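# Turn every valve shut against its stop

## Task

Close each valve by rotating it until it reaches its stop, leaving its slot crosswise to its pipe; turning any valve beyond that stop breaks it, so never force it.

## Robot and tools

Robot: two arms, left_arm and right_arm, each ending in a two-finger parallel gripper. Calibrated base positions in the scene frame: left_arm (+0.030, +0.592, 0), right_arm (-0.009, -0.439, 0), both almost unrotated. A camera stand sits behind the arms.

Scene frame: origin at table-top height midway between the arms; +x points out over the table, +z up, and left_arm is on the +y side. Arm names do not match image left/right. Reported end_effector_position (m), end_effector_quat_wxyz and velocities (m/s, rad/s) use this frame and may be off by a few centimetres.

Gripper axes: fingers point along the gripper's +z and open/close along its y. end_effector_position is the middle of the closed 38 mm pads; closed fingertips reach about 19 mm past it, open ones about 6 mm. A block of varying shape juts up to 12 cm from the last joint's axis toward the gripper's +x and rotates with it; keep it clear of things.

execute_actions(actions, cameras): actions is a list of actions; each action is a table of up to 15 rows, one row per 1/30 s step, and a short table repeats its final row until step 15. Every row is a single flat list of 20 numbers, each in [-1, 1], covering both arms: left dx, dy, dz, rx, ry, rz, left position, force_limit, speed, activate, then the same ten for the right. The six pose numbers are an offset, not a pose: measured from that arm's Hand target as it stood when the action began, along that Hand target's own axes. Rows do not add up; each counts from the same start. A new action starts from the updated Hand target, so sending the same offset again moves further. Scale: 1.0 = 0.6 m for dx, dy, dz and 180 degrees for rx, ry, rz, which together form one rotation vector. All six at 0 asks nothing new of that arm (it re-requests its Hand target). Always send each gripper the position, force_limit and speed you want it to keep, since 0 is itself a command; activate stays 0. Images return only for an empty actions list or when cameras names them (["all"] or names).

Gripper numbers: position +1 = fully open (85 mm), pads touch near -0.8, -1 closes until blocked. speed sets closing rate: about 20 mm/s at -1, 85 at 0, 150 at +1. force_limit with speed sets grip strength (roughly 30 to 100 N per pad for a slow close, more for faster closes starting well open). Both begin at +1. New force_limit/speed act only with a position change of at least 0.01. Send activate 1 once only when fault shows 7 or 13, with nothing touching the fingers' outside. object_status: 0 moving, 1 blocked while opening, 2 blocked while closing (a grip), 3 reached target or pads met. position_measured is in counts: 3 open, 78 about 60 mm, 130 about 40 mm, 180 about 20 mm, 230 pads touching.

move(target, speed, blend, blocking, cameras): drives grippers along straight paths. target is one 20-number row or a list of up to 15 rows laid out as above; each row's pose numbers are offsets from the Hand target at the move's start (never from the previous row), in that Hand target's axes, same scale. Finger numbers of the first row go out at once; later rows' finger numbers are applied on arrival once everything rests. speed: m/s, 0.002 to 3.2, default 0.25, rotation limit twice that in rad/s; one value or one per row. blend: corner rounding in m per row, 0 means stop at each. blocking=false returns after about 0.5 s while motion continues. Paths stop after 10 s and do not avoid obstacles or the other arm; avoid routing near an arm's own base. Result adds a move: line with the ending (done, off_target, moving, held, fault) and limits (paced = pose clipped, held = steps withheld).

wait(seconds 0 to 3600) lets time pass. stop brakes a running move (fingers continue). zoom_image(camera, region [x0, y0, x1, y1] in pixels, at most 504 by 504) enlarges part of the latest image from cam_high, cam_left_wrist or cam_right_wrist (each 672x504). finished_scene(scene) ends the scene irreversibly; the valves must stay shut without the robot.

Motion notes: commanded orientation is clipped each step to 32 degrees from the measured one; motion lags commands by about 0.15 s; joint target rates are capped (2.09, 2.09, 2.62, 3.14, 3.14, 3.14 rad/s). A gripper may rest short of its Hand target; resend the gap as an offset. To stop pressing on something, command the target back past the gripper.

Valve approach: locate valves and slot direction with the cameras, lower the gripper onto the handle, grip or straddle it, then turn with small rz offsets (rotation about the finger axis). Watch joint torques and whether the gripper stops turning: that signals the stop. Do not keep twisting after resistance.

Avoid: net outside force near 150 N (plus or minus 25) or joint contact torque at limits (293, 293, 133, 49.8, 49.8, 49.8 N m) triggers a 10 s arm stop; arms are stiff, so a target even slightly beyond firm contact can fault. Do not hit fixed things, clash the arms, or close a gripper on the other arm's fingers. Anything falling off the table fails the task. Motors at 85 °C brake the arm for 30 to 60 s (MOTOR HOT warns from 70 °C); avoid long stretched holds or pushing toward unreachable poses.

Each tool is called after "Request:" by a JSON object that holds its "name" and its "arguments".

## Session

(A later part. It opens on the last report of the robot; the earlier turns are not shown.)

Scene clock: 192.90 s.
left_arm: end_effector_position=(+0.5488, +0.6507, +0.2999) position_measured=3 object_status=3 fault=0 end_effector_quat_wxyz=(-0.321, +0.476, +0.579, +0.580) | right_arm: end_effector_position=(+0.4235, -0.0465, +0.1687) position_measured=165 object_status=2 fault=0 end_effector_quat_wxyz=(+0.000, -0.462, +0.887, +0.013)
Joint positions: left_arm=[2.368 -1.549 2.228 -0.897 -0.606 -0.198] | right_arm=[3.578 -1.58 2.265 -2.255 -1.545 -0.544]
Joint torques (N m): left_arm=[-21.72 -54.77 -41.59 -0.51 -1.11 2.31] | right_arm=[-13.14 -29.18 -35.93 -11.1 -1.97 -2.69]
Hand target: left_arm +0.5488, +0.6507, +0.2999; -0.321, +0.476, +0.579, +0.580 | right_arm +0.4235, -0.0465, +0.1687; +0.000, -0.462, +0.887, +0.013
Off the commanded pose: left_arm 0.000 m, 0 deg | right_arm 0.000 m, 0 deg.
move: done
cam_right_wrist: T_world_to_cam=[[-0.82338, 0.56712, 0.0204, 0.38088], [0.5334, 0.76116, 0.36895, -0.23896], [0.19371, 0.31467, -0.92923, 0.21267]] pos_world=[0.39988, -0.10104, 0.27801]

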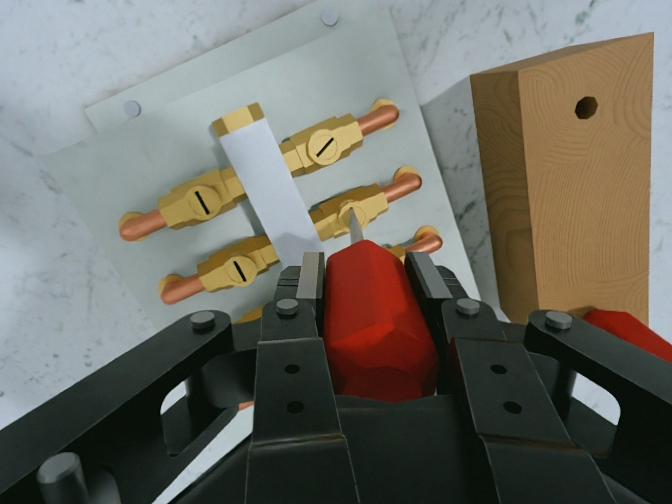

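Request:
{"name": "move", "arguments": {"target": [[0,0,0,0,0,0,1,1,1,0,0,0,0.001,0,0,0,-0.97,0.8,-1,0],[0,0,0,0,0,0,1,1,1,0,-0.0011,-0.0009,0.001,-0.0012,0.0025,-0.0972,-0.97,0.8,-1,0]], "speed": [0.03,0.1], "cameras": ["cam_right_wrist"]}}

Request:
{"name": "zoom_image", "arguments": {"camera": "cam_right_wrist", "region": [335, 190, 365, 220]}}

Scene clock: 195.20 s.
left_arm: end_effector_position=(+0.5488, +0.6507, +0.2999) position_measured=3 object_status=3 fault=0 end_effector_quat_wxyz=(-0.321, +0.476, +0.579, +0.580) | right_arm: end_effector_position=(+0.4243, -0.0462, +0.1681) position_measured=165 object_status=2 fault=0 end_effector_quat_wxyz=(-0.002, -0.591, +0.806, +0.013)
Joint positions: left_arm=[2.368 -1.549 2.228 -0.897 -0.606 -0.198] | right_arm=[3.579 -1.575 2.26 -2.246 -1.547 -0.848]
Joint torques (N m): left_arm=[-20.57 -52.56 -40.86 -0.33 -1.11 3] | right_arm=[7.13 -27.95 -48.22 0.77 0.6 -5.02]
Hand target: left_arm +0.5488, +0.6507, +0.2999; -0.321, +0.476, +0.579, +0.580 | right_arm +0.4243, -0.0462, +0.1681; -0.002, -0.591, +0.806, +0.013
Off the commanded pose: left_arm 0.000 m, 0 deg | right_arm 0.000 m, 0 deg.
move: done
cam_right_wrist: T_world_to_cam=[[-0.95572, 0.29358, 0.02044, 0.4249], [0.28022, 0.88661, 0.36798, -0.12594], [0.08991, 0.35741, -0.92961, 0.2579]] pos_world=[0.41819, -0.10525, 0.27741]

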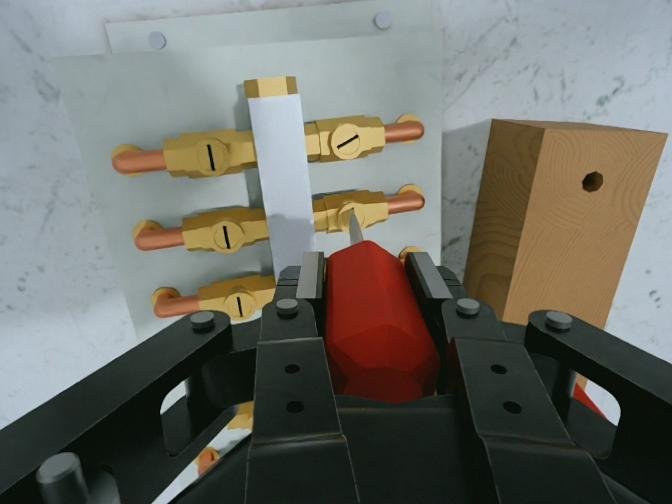

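Scaled by 16.800 from the camera's image (finer frame: 960x720).

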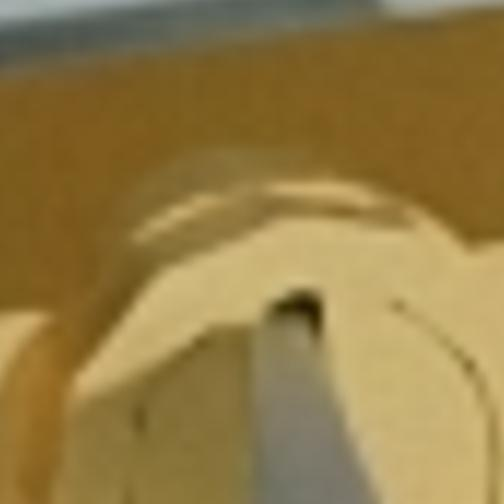

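Request:
{"name": "move", "arguments": {"target": [[0,0,0,0,0,0,1,1,1,0,-0.0002,0.0004,-0.019,0,0,0,-0.97,0.8,-1,0],[0,0,0,0,0,0,1,1,1,0,0.0653,0.0005,-0.019,0.0053,-0.0115,0.4417,-0.97,0.8,-1,0],[0,0,0,0,0,0,1,1,1,0,0.0655,0.0001,-0.0065,0.0053,-0.0115,0.4417,-0.97,0.8,-1,0]], "speed": [0.15,0.4,0.08], "cameras": ["cam_right_wrist"]}}

Request:
{"name": "zoom_image", "arguments": {"camera": "cam_right_wrist", "region": [335, 190, 365, 220]}}

Request:
{"name": "zoom_image", "arguments": {"camera": "cam_right_wrist", "region": [360, 110, 480, 230]}}

Scene clock: 198.73 s.
left_arm: end_effector_position=(+0.5488, +0.6507, +0.2999) position_measured=3 object_status=3 fault=0 end_effector_quat_wxyz=(-0.321, +0.476, +0.579, +0.580) | right_arm: end_effector_position=(+0.4125, -0.0838, +0.1717) position_measured=165 object_status=2 fault=0 end_effector_quat_wxyz=(+0.008, +0.061, +0.998, +0.012)
Joint positions: left_arm=[2.368 -1.549 2.228 -0.897 -0.606 -0.198] | right_arm=[3.527 -1.648 2.33 -2.278 -1.556 0.488]
Joint torques (N m): left_arm=[-18.57 -53.73 -40.37 -0.16 -1.06 3.23] | right_arm=[-5.81 -23.4 -35.77 -11.24 -2 0.74]
Hand target: left_arm +0.5488, +0.6507, +0.2999; -0.321, +0.476, +0.579, +0.580 | right_arm +0.4125, -0.0838, +0.1715; +0.008, +0.061, +0.998, +0.012
Off the commanded pose: left_arm 0.000 m, 0 deg | right_arm 0.000 m, 0 deg.
move: done
cam_right_wrist: T_world_to_cam=[[0.11476, 0.99313, 0.02277, 0.04122], [0.92132, -0.11497, 0.37142, -0.4396], [0.37149, -0.02164, -0.92819, 0.12755]] pos_world=[0.3529, -0.08872, 0.28072]

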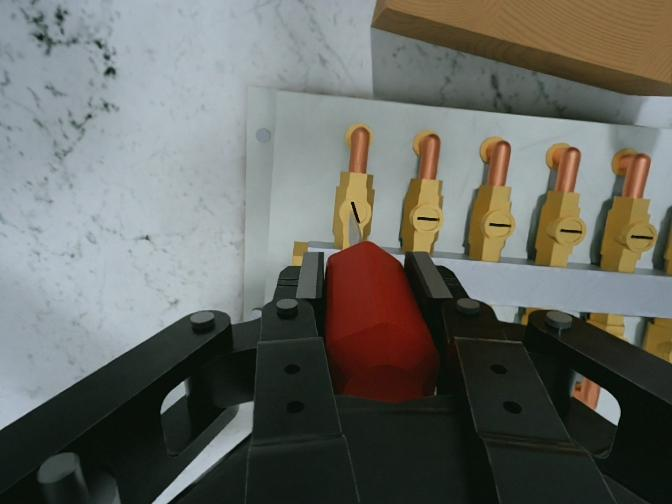

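Scaled by 16.800 from the camera's image (finer frame: 960x720).

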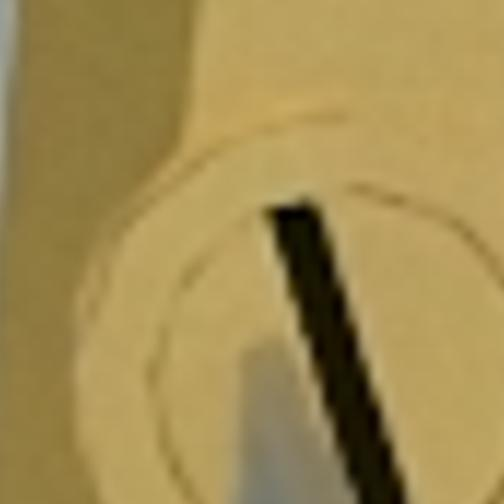

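Scaled by 4.200 from the camera's image (finer frame: 960x720).

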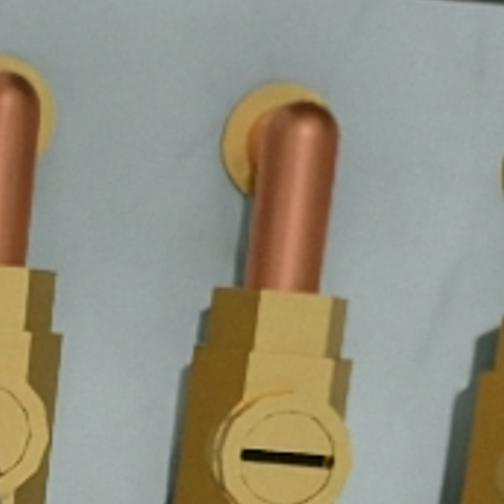

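Request:
{"name": "move", "arguments": {"target": [0,0,0,0,0,0,1,1,1,0,0.0054,0.0015,0,-0.0002,0.0005,-0.0194,-0.97,0.8,-1,0], "speed": 0.06, "cameras": ["cam_right_wrist"]}}

Request:
{"name": "zoom_image", "arguments": {"camera": "cam_right_wrist", "region": [335, 190, 365, 220]}}

Scene clock: 199.87 s.
left_arm: end_effector_position=(+0.5488, +0.6507, +0.2999) position_measured=3 object_status=3 fault=0 end_effector_quat_wxyz=(-0.321, +0.476, +0.579, +0.580) | right_arm: end_effector_position=(+0.4094, -0.0825, +0.1715) position_measured=165 object_status=2 fault=0 end_effector_quat_wxyz=(+0.008, +0.031, +0.999, +0.012)
Joint positions: left_arm=[2.368 -1.549 2.228 -0.897 -0.606 -0.198] | right_arm=[3.531 -1.651 2.333 -2.277 -1.555 0.432]
Joint torques (N m): left_arm=[-22.25 -55.12 -42.29 -0.75 -1.13 3.12] | right_arm=[11.35 -46.8 -36.05 -0.48 2.78 -2.48]
Hand target: left_arm +0.5488, +0.6507, +0.2999; -0.321, +0.476, +0.579, +0.580 | right_arm +0.4094, -0.0825, +0.1715; +0.008, +0.031, +0.999, +0.012
Off the commanded pose: left_arm 0.000 m, 0 deg | right_arm 0.000 m, 0 deg.
move: done
cam_right_wrist: T_world_to_cam=[[0.05434, 0.99827, 0.02237, 0.06547], [0.9266, -0.05876, 0.37143, -0.43406], [0.37211, 0.00055, -0.92819, 0.13021]] pos_world=[0.35019, -0.09093, 0.28062]

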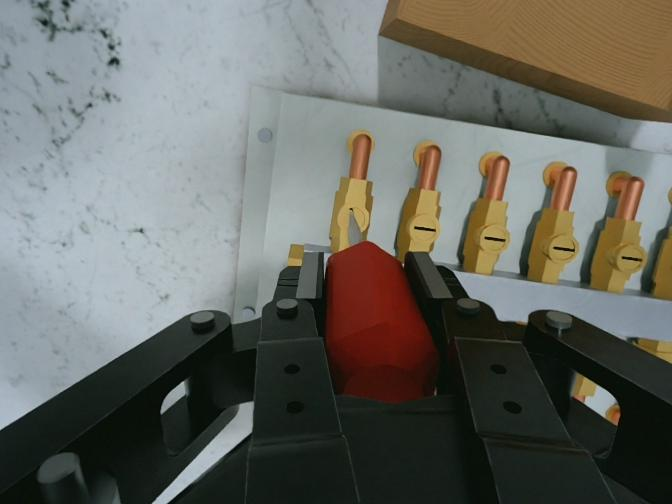

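Scaled by 16.800 from the camera's image (finer frame: 960x720).

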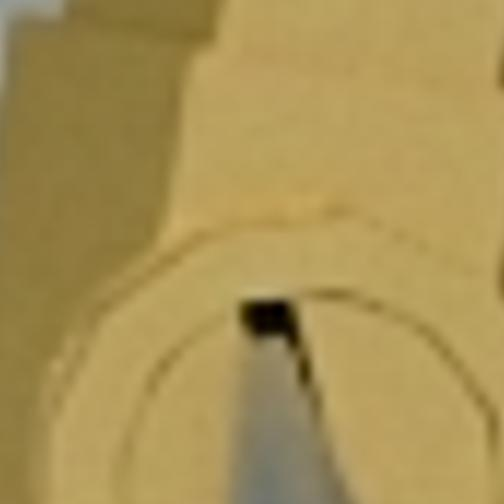

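Request:
{"name": "move", "arguments": {"target": [[0,0,0,0,0,0,1,1,1,0,-0.0001,0.0005,0.0,0,0,0,-0.97,0.8,-1,0],[0,0,0,0,0,0,1,1,1,0,-0.0001,0.0004,0.0035,0,0,0,-0.97,0.8,-1,0]], "speed": 0.03, "cameras": ["cam_right_wrist"]}}

Request:
{"name": "zoom_image", "arguments": {"camera": "cam_right_wrist", "region": [335, 190, 365, 220]}}

Scene clock: 200.50 s.
left_arm: end_effector_position=(+0.5488, +0.6507, +0.2999) position_measured=3 object_status=3 fault=0 end_effector_quat_wxyz=(-0.321, +0.476, +0.579, +0.580) | right_arm: end_effector_position=(+0.4096, -0.0821, +0.1696) position_measured=165 object_status=2 fault=0 end_effector_quat_wxyz=(+0.008, +0.031, +0.999, +0.012)
Joint positions: left_arm=[2.368 -1.549 2.228 -0.897 -0.606 -0.198] | right_arm=[3.531 -1.648 2.334 -2.282 -1.555 0.432]
Joint torques (N m): left_arm=[-19.38 -55.91 -41.95 -0.63 -0.72 2.92] | right_arm=[12.9 -6.18 -21.11 -8.07 2.37 0.77]
Hand target: left_arm +0.5488, +0.6507, +0.2999; -0.321, +0.476, +0.579, +0.580 | right_arm +0.4095, -0.0822, +0.1694; +0.008, +0.031, +0.999, +0.012
Off the commanded pose: left_arm 0.000 m, 0 deg | right_arm 0.000 m, 0 deg.
move: done
cam_right_wrist: T_world_to_cam=[[0.05403, 0.99828, 0.02259, 0.06524], [0.92653, -0.05856, 0.37163, -0.43354], [0.37231, 0.00085, -0.92811, 0.12831]] pos_world=[0.35039, -0.09063, 0.27872]

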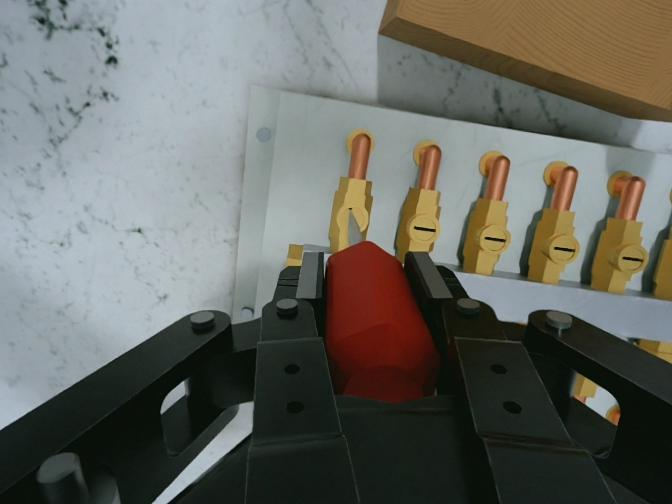

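Scaled by 16.800 from the camera's image (finer frame: 960x720).

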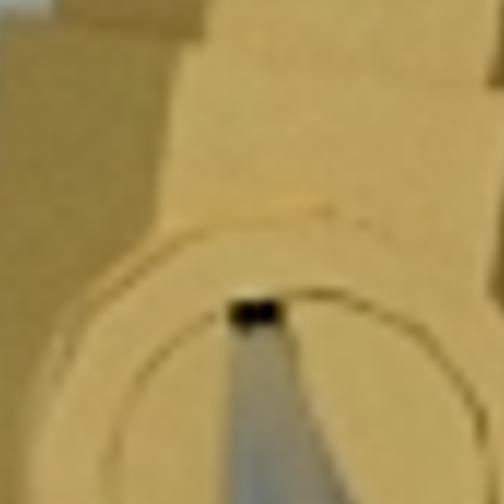

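Request:
{"name": "move", "arguments": {"target": [[0,0,0,0,0,0,1,1,1,0,0,0,-0.002,0,0,0,-0.97,0.8,-1,0],[0,0,0,0,0,0,1,1,1,0,0.0004,0.0004,-0.0018,0,0,0,-0.97,0.8,-1,0],[0,0,0,0,0,0,1,1,1,0,0.0004,0.0003,0,0,0,0,-0.97,0.8,-1,0]], "speed": 0.03, "cameras": ["cam_right_wrist"]}}

Request:
{"name": "zoom_image", "arguments": {"camera": "cam_right_wrist", "region": [335, 190, 365, 220]}}

Scene clock: 201.27 s.
left_arm: end_effector_position=(+0.5488, +0.6507, +0.2999) position_measured=3 object_status=3 fault=0 end_effector_quat_wxyz=(-0.321, +0.476, +0.579, +0.580) | right_arm: end_effector_position=(+0.4093, -0.0820, +0.1695) position_measured=165 object_status=2 fault=0 end_effector_quat_wxyz=(+0.008, +0.031, +0.999, +0.012)
Joint positions: left_arm=[2.368 -1.549 2.228 -0.897 -0.606 -0.198] | right_arm=[3.532 -1.648 2.334 -2.282 -1.555 0.432]
Joint torques (N m): left_arm=[-20.77 -55.09 -42.1 -0.85 -1.7 2.8] | right_arm=[11.3 -24.08 -35.24 -11.01 -1.95 0.72]
Hand target: left_arm +0.5488, +0.6507, +0.2999; -0.321, +0.476, +0.579, +0.580 | right_arm +0.4093, -0.0820, +0.1694; +0.008, +0.031, +0.999, +0.012
Off the commanded pose: left_arm 0.000 m, 0 deg | right_arm 0.000 m, 0 deg.
move: done
cam_right_wrist: T_world_to_cam=[[0.05408, 0.99828, 0.02248, 0.06518], [0.92661, -0.05856, 0.37143, -0.43319], [0.37211, 0.00075, -0.92819, 0.12841]] pos_world=[0.35009, -0.09053, 0.27862]

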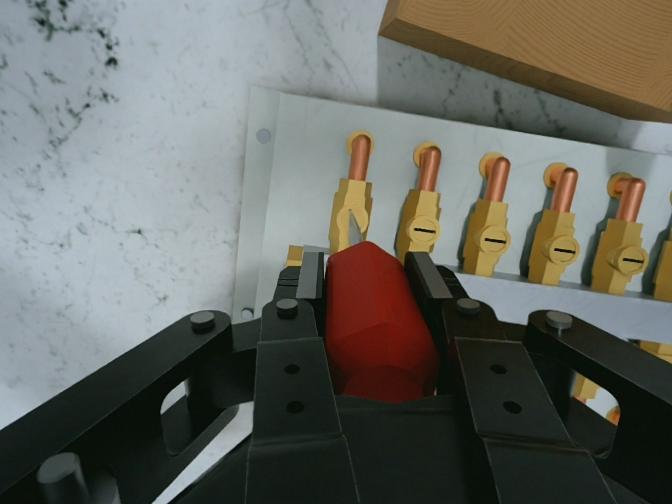

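Scaled by 16.800 from the camera's image (finer frame: 960x720).

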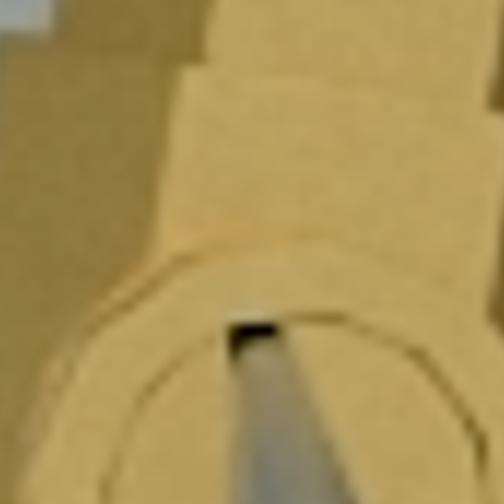

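Request:
{"name": "move", "arguments": {"target": [[0,0,0,0,0,0,1,1,1,0,0,0,0.0018,0,0,0,-0.97,0.8,-1,0],[0,0,0,0,0,0,1,1,1,0,-0.0009,-0.0008,0.002,-0.001,0.0022,-0.0833,-0.97,0.8,-1,0]], "speed": [0.03,0.2], "cameras": ["cam_right_wrist"]}}

Request:
{"name": "zoom_image", "arguments": {"camera": "cam_right_wrist", "region": [335, 190, 365, 220]}}

Scene clock: 202.83 s.
left_arm: end_effector_position=(+0.5488, +0.6507, +0.2999) position_measured=3 object_status=3 fault=0 end_effector_quat_wxyz=(-0.321, +0.476, +0.579, +0.580) | right_arm: end_effector_position=(+0.4098, -0.0825, +0.1682) position_measured=165 object_status=2 fault=0 end_effector_quat_wxyz=(+0.006, -0.100, +0.995, +0.013)
Joint positions: left_arm=[2.368 -1.549 2.228 -0.897 -0.606 -0.198] | right_arm=[3.528 -1.645 2.333 -2.277 -1.55 0.167]
Joint torques (N m): left_arm=[-20.18 -56.3 -41.84 -0.56 -1.1 2.46] | right_arm=[-2.48 -21.01 -49.81 -0.19 7.43 -3.27]
Hand target: left_arm +0.5488, +0.6507, +0.2999; -0.321, +0.476, +0.579, +0.580 | right_arm +0.4098, -0.0825, +0.1682; +0.006, -0.100, +0.995, +0.013
Off the commanded pose: left_arm 0.000 m, 0 deg | right_arm 0.000 m, 0 deg.
move: done
cam_right_wrist: T_world_to_cam=[[-0.20581, 0.97835, 0.02165, 0.17069], [0.91039, 0.1833, 0.37092, -0.40655], [0.35893, 0.09605, -0.92841, 0.14026]] pos_world=[0.35491, -0.10594, 0.27732]

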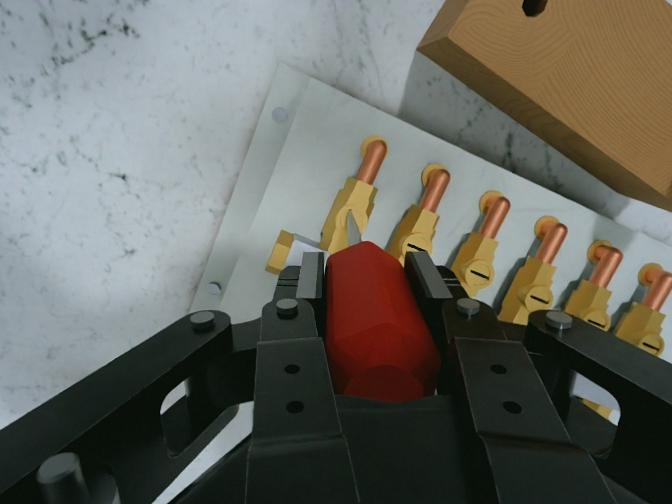

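Scaled by 16.800 from the camera's image (finer frame: 960x720).

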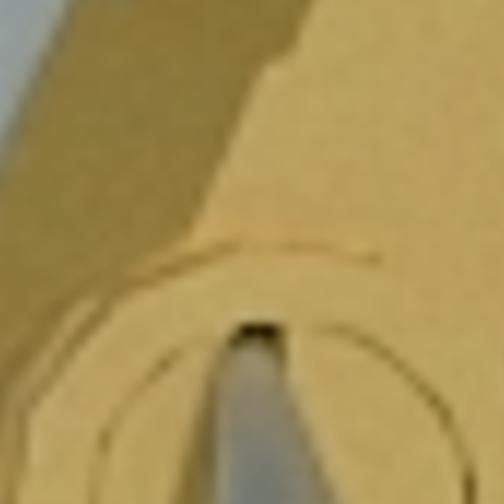

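Request:
{"name": "move", "arguments": {"target": [[0,0,0,0,0,0,1,1,1,0,-0.00125,-0.001,0.0003,-0.00133,0.0029,-0.1111,-0.97,0.8,-1,0],[0,0,0,0,0,0,1,1,1,0,-0.0028,-0.0015,0.0005,-0.00267,0.0058,-0.2222,-0.97,0.8,-1,0],[0,0,0,0,0,0,1,1,1,0,-0.0040,-0.0016,0.0005,-0.0037,0.008,-0.3083,-0.97,0.8,-1,0],[0,0,0,0,0,0,1,1,1,0,-0.0044,-0.0015,0.0005,-0.0041,0.0088,-0.3389,-0.97,0.8,-1,0]], "speed": [0.25,0.3,0.2,0.08], "blend": [0.02,0.02,0.01,0], "cameras": ["cam_right_wrist"]}}

Request:
{"name": "zoom_image", "arguments": {"camera": "cam_right_wrist", "region": [335, 190, 365, 220]}}

Scene clock: 206.20 s.
left_arm: end_effector_position=(+0.5488, +0.6507, +0.2999) position_measured=3 object_status=3 fault=0 end_effector_quat_wxyz=(-0.321, +0.476, +0.579, +0.580) | right_arm: end_effector_position=(+0.4126, -0.0828, +0.1679) position_measured=165 object_status=2 fault=0 end_effector_quat_wxyz=(-0.002, -0.591, +0.807, +0.013)
Joint positions: left_arm=[2.368 -1.549 2.228 -0.897 -0.606 -0.198] | right_arm=[3.524 -1.632 2.315 -2.242 -1.548 -0.902]
Joint torques (N m): left_arm=[-18.58 -56.5 -40.75 -0.22 -1.59 2.57] | right_arm=[35.12 -13.09 -26.08 13.88 7.78 -4.39]
Hand target: left_arm +0.5488, +0.6507, +0.2999; -0.321, +0.476, +0.579, +0.580 | right_arm +0.4126, -0.0828, +0.1679; -0.002, -0.591, +0.807, +0.013
Off the commanded pose: left_arm 0.000 m, 0 deg | right_arm 0.000 m, 0 deg.
move: done
cam_right_wrist: T_world_to_cam=[[-0.95563, 0.29386, 0.02055, 0.42444], [0.28052, 0.88652, 0.36797, -0.09028], [0.08991, 0.35741, -0.92961, 0.27185]] pos_world=[0.40649, -0.14185, 0.27721]

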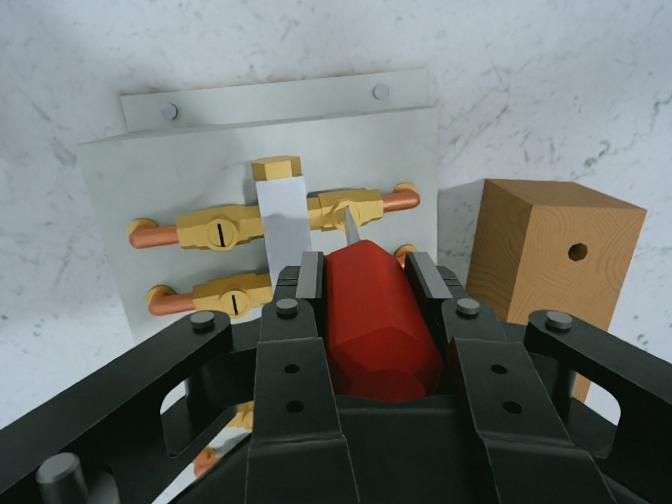

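Scaled by 16.800 from the camera's image (finer frame: 960x720).

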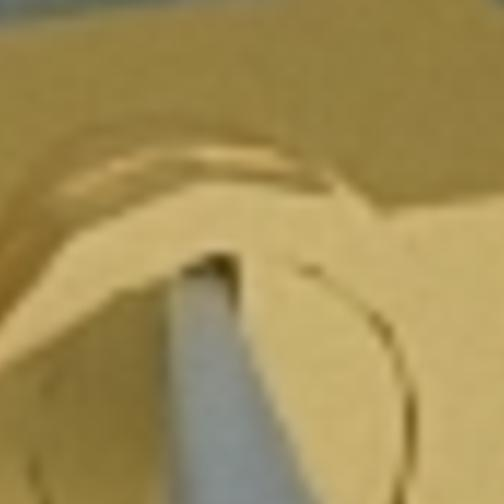

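Request:
{"name": "move", "arguments": {"target": [[0,0,0,0,0,0,1,1,1,0,0.0005,-0.0025,0,0,0,0,-0.97,0.8,-1,0],[0,0,0,0,0,0,1,1,1,0,0.0003,-0.0021,-0.02,0,0,0,-0.97,0.8,-1,0]], "speed": [0.04,0.15], "cameras": ["cam_right_wrist"]}}

Request:
{"name": "zoom_image", "arguments": {"camera": "cam_right_wrist", "region": [310, 150, 410, 250]}}

Scene clock: 207.17 s.
left_arm: end_effector_position=(+0.5488, +0.6507, +0.2999) position_measured=3 object_status=3 fault=0 end_effector_quat_wxyz=(-0.321, +0.476, +0.579, +0.580) | right_arm: end_effector_position=(+0.4139, -0.0836, +0.1797) position_measured=165 object_status=2 fault=0 end_effector_quat_wxyz=(-0.002, -0.591, +0.807, +0.013)
Joint positions: left_arm=[2.368 -1.549 2.228 -0.897 -0.606 -0.198] | right_arm=[3.522 -1.647 2.302 -2.215 -1.548 -0.905]
Joint torques (N m): left_arm=[-18.97 -55.02 -42.04 -0.82 -1.45 2.2] | right_arm=[-14.38 -50.38 -52.32 -0.63 -1.89 -2.8]
Hand target: left_arm +0.5488, +0.6507, +0.2999; -0.321, +0.476, +0.579, +0.580 | right_arm +0.4140, -0.0836, +0.1799; -0.002, -0.591, +0.807, +0.013
Off the commanded pose: left_arm 0.000 m, 0 deg | right_arm 0.000 m, 0 deg.
move: done
cam_right_wrist: T_world_to_cam=[[-0.95569, 0.29364, 0.0206, 0.42575], [0.28033, 0.88655, 0.36803, -0.09424], [0.08981, 0.3575, -0.92959, 0.28303]] pos_world=[0.40789, -0.14265, 0.28901]

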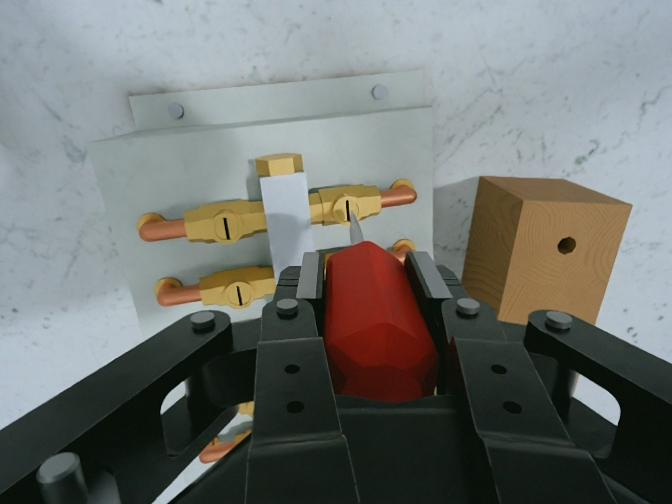

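Scaled by 5.040 from the camera's image (finer frame: 960x720).

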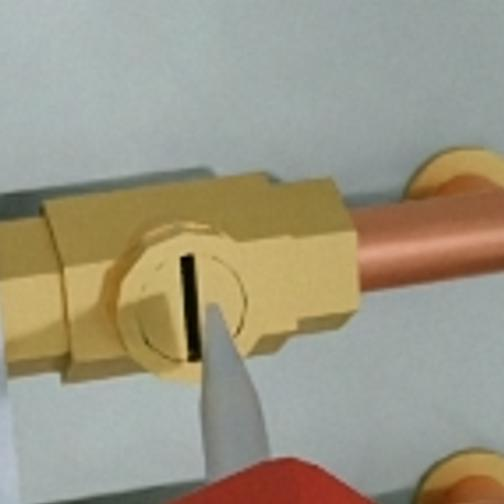

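Request:
{"name": "move", "arguments": {"target": [[0,0,0,0,0,0,1,1,1,0,-0.0008,0.0017,-0.06,0,0,0,-0.97,0.8,-1,0],[0,0,0,0,0,0,1,1,1,0,-0.1379,-0.0603,-0.1333,0.0056,-0.0122,0.47,-0.97,0.8,-1,0]], "speed": 0.4, "blend": [0.02,0], "cameras": ["cam_right_wrist"]}}

Request:
{"name": "zoom_image", "arguments": {"camera": "cam_right_wrist", "region": [160, 60, 400, 240]}}

Request:
{"name": "zoom_image", "arguments": {"camera": "cam_right_wrist", "region": [320, 60, 560, 240]}}

Scene clock: 210.27 s.
left_arm: end_effector_position=(+0.5488, +0.6507, +0.2999) position_measured=3 object_status=3 fault=0 end_effector_quat_wxyz=(-0.321, +0.476, +0.579, +0.580) | right_arm: end_effector_position=(+0.4748, -0.0170, +0.2599) position_measured=165 object_status=2 fault=0 end_effector_quat_wxyz=(+0.009, +0.106, +0.994, +0.012)
Joint positions: left_arm=[2.368 -1.549 2.228 -0.897 -0.606 -0.198] | right_arm=[3.594 -1.588 2.088 -2.098 -1.56 0.645]
Joint torques (N m): left_arm=[-20.54 -56.17 -41.28 -0.69 -1.59 2.55] | right_arm=[10.94 -34.33 -57.23 -0.81 -1.75 1.07]
Hand target: left_arm +0.5488, +0.6507, +0.2999; -0.321, +0.476, +0.579, +0.580 | right_arm +0.4748, -0.0170, +0.2600; +0.009, +0.106, +0.994, +0.012
Off the commanded pose: left_arm 0.000 m, 0 deg | right_arm 0.000 m, 0 deg.
move: done; blend cut to 0.018 m at target 1
cam_right_wrist: T_world_to_cam=[[0.20252, 0.97901, 0.02306, -0.07621], [0.90748, -0.19647, 0.37133, -0.51691], [0.36806, -0.05427, -0.92822, 0.18888]] pos_world=[0.415, -0.01669, 0.36902]

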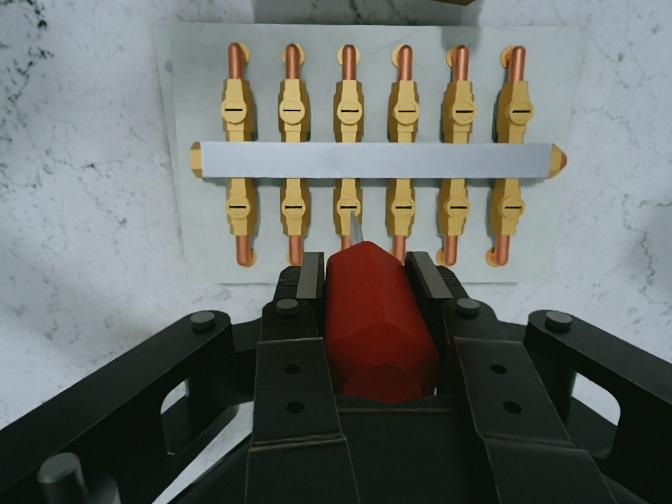

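Scaled by 2.100 from the camera's image (finer frame: 960x720).

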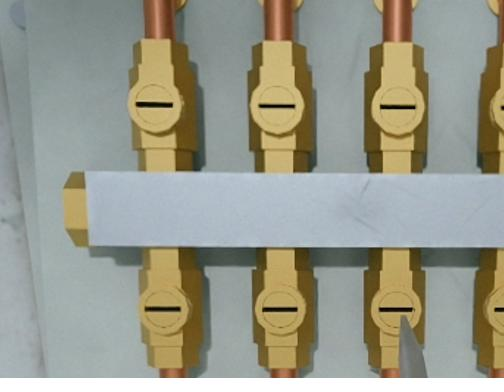

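Scaled by 2.100 from the camera's image (finer frame: 960x720).

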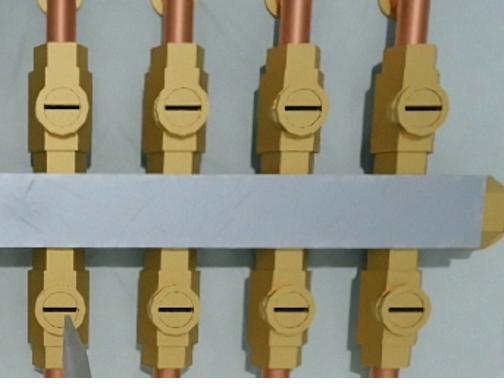

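Request:
{"name": "zoom_image", "arguments": {"camera": "cam_right_wrist", "region": [215, 190, 315, 225]}}

Request:
{"name": "zoom_image", "arguments": {"camera": "cam_right_wrist", "region": [325, 190, 425, 225]}}

Request:
{"name": "zoom_image", "arguments": {"camera": "cam_right_wrist", "region": [435, 190, 535, 225]}}

Request:
{"name": "zoom_image", "arguments": {"camera": "cam_right_wrist", "region": [215, 90, 315, 125]}}

Request:
{"name": "zoom_image", "arguments": {"camera": "cam_right_wrist", "region": [325, 90, 425, 125]}}

Request:
{"name": "zoom_image", "arguments": {"camera": "cam_right_wrist", "region": [440, 90, 540, 125]}}

Scaled by 5.040 from the camera's image (finer frame: 960x720).

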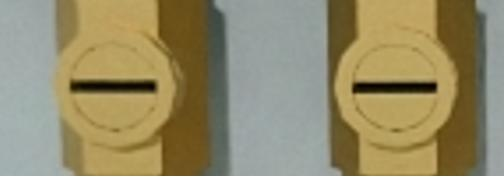

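Scaled by 5.040 from the camera's image (finer frame: 960x720).

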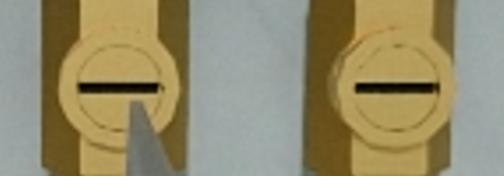

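Scaled by 5.040 from the camera's image (finer frame: 960x720).

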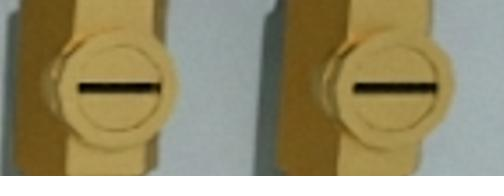

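Scaled by 5.040 from the camera's image (finer frame: 960x720).

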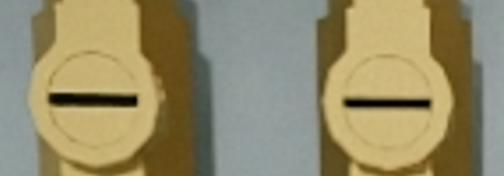

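Scaled by 5.040 from the camera's image (finer frame: 960x720).

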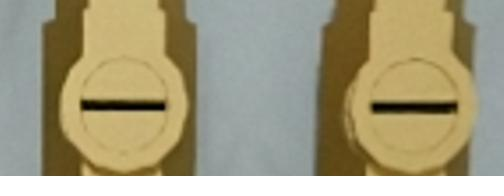

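Scaled by 5.040 from the camera's image (finer frame: 960x720).

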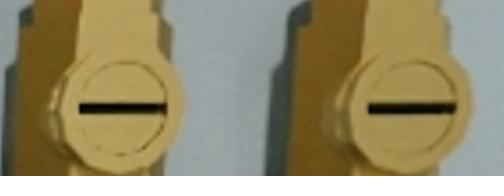

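Request:
{"name": "move", "arguments": {"target": [[0,0,0,0,0,0,1,1,1,0,-0.1715,-0.4457,0,0,0,0,-0.97,0.8,-1,0],[0,0,0,0,0,0,1,1,1,0,-0.1686,-0.452,0.2417,0,0,0,-0.97,0.8,-1,0]], "speed": [0.4,0.15], "blend": [0.03,0], "cameras": ["cam_high"]}}

Scene clock: 213.13 s.
left_arm: end_effector_position=(+0.5488, +0.6507, +0.2999) position_measured=3 object_status=3 fault=0 end_effector_quat_wxyz=(-0.321, +0.476, +0.579, +0.580) | right_arm: end_effector_position=(+0.5196, -0.3002, +0.1098) position_measured=165 object_status=2 fault=0 end_effector_quat_wxyz=(+0.009, +0.106, +0.994, +0.012)
Joint positions: left_arm=[2.368 -1.549 2.228 -0.897 -0.606 -0.198] | right_arm=[3.076 -1.558 2.392 -2.422 -1.548 0.127]
Joint torques (N m): left_arm=[-19.14 -54.16 -43.25 -0.19 -1.43 2.76] | right_arm=[10.7 -24.78 -30.59 -11.2 0.54 0.61]
Hand target: left_arm +0.5488, +0.6507, +0.2999; -0.321, +0.476, +0.579, +0.580 | right_arm +0.5196, -0.3003, +0.1097; +0.009, +0.106, +0.994, +0.012
Off the commanded pose: left_arm 0.000 m, 0 deg | right_arm 0.000 m, 0 deg.
move: done

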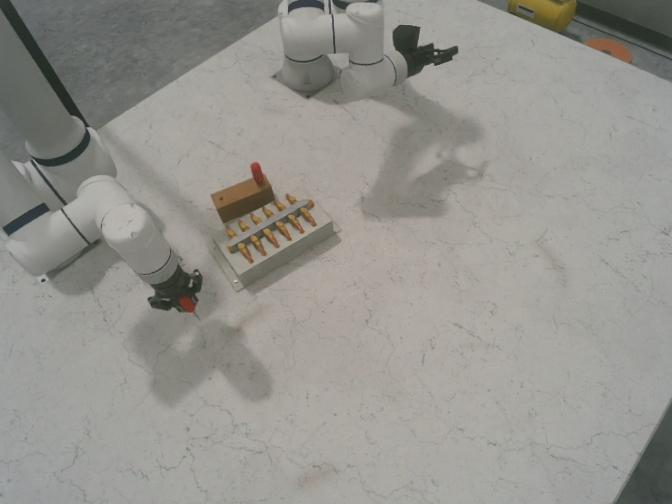

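Request:
{"name": "finished_scene", "arguments": {"scene": 2}}

The scene is finished: the task was done.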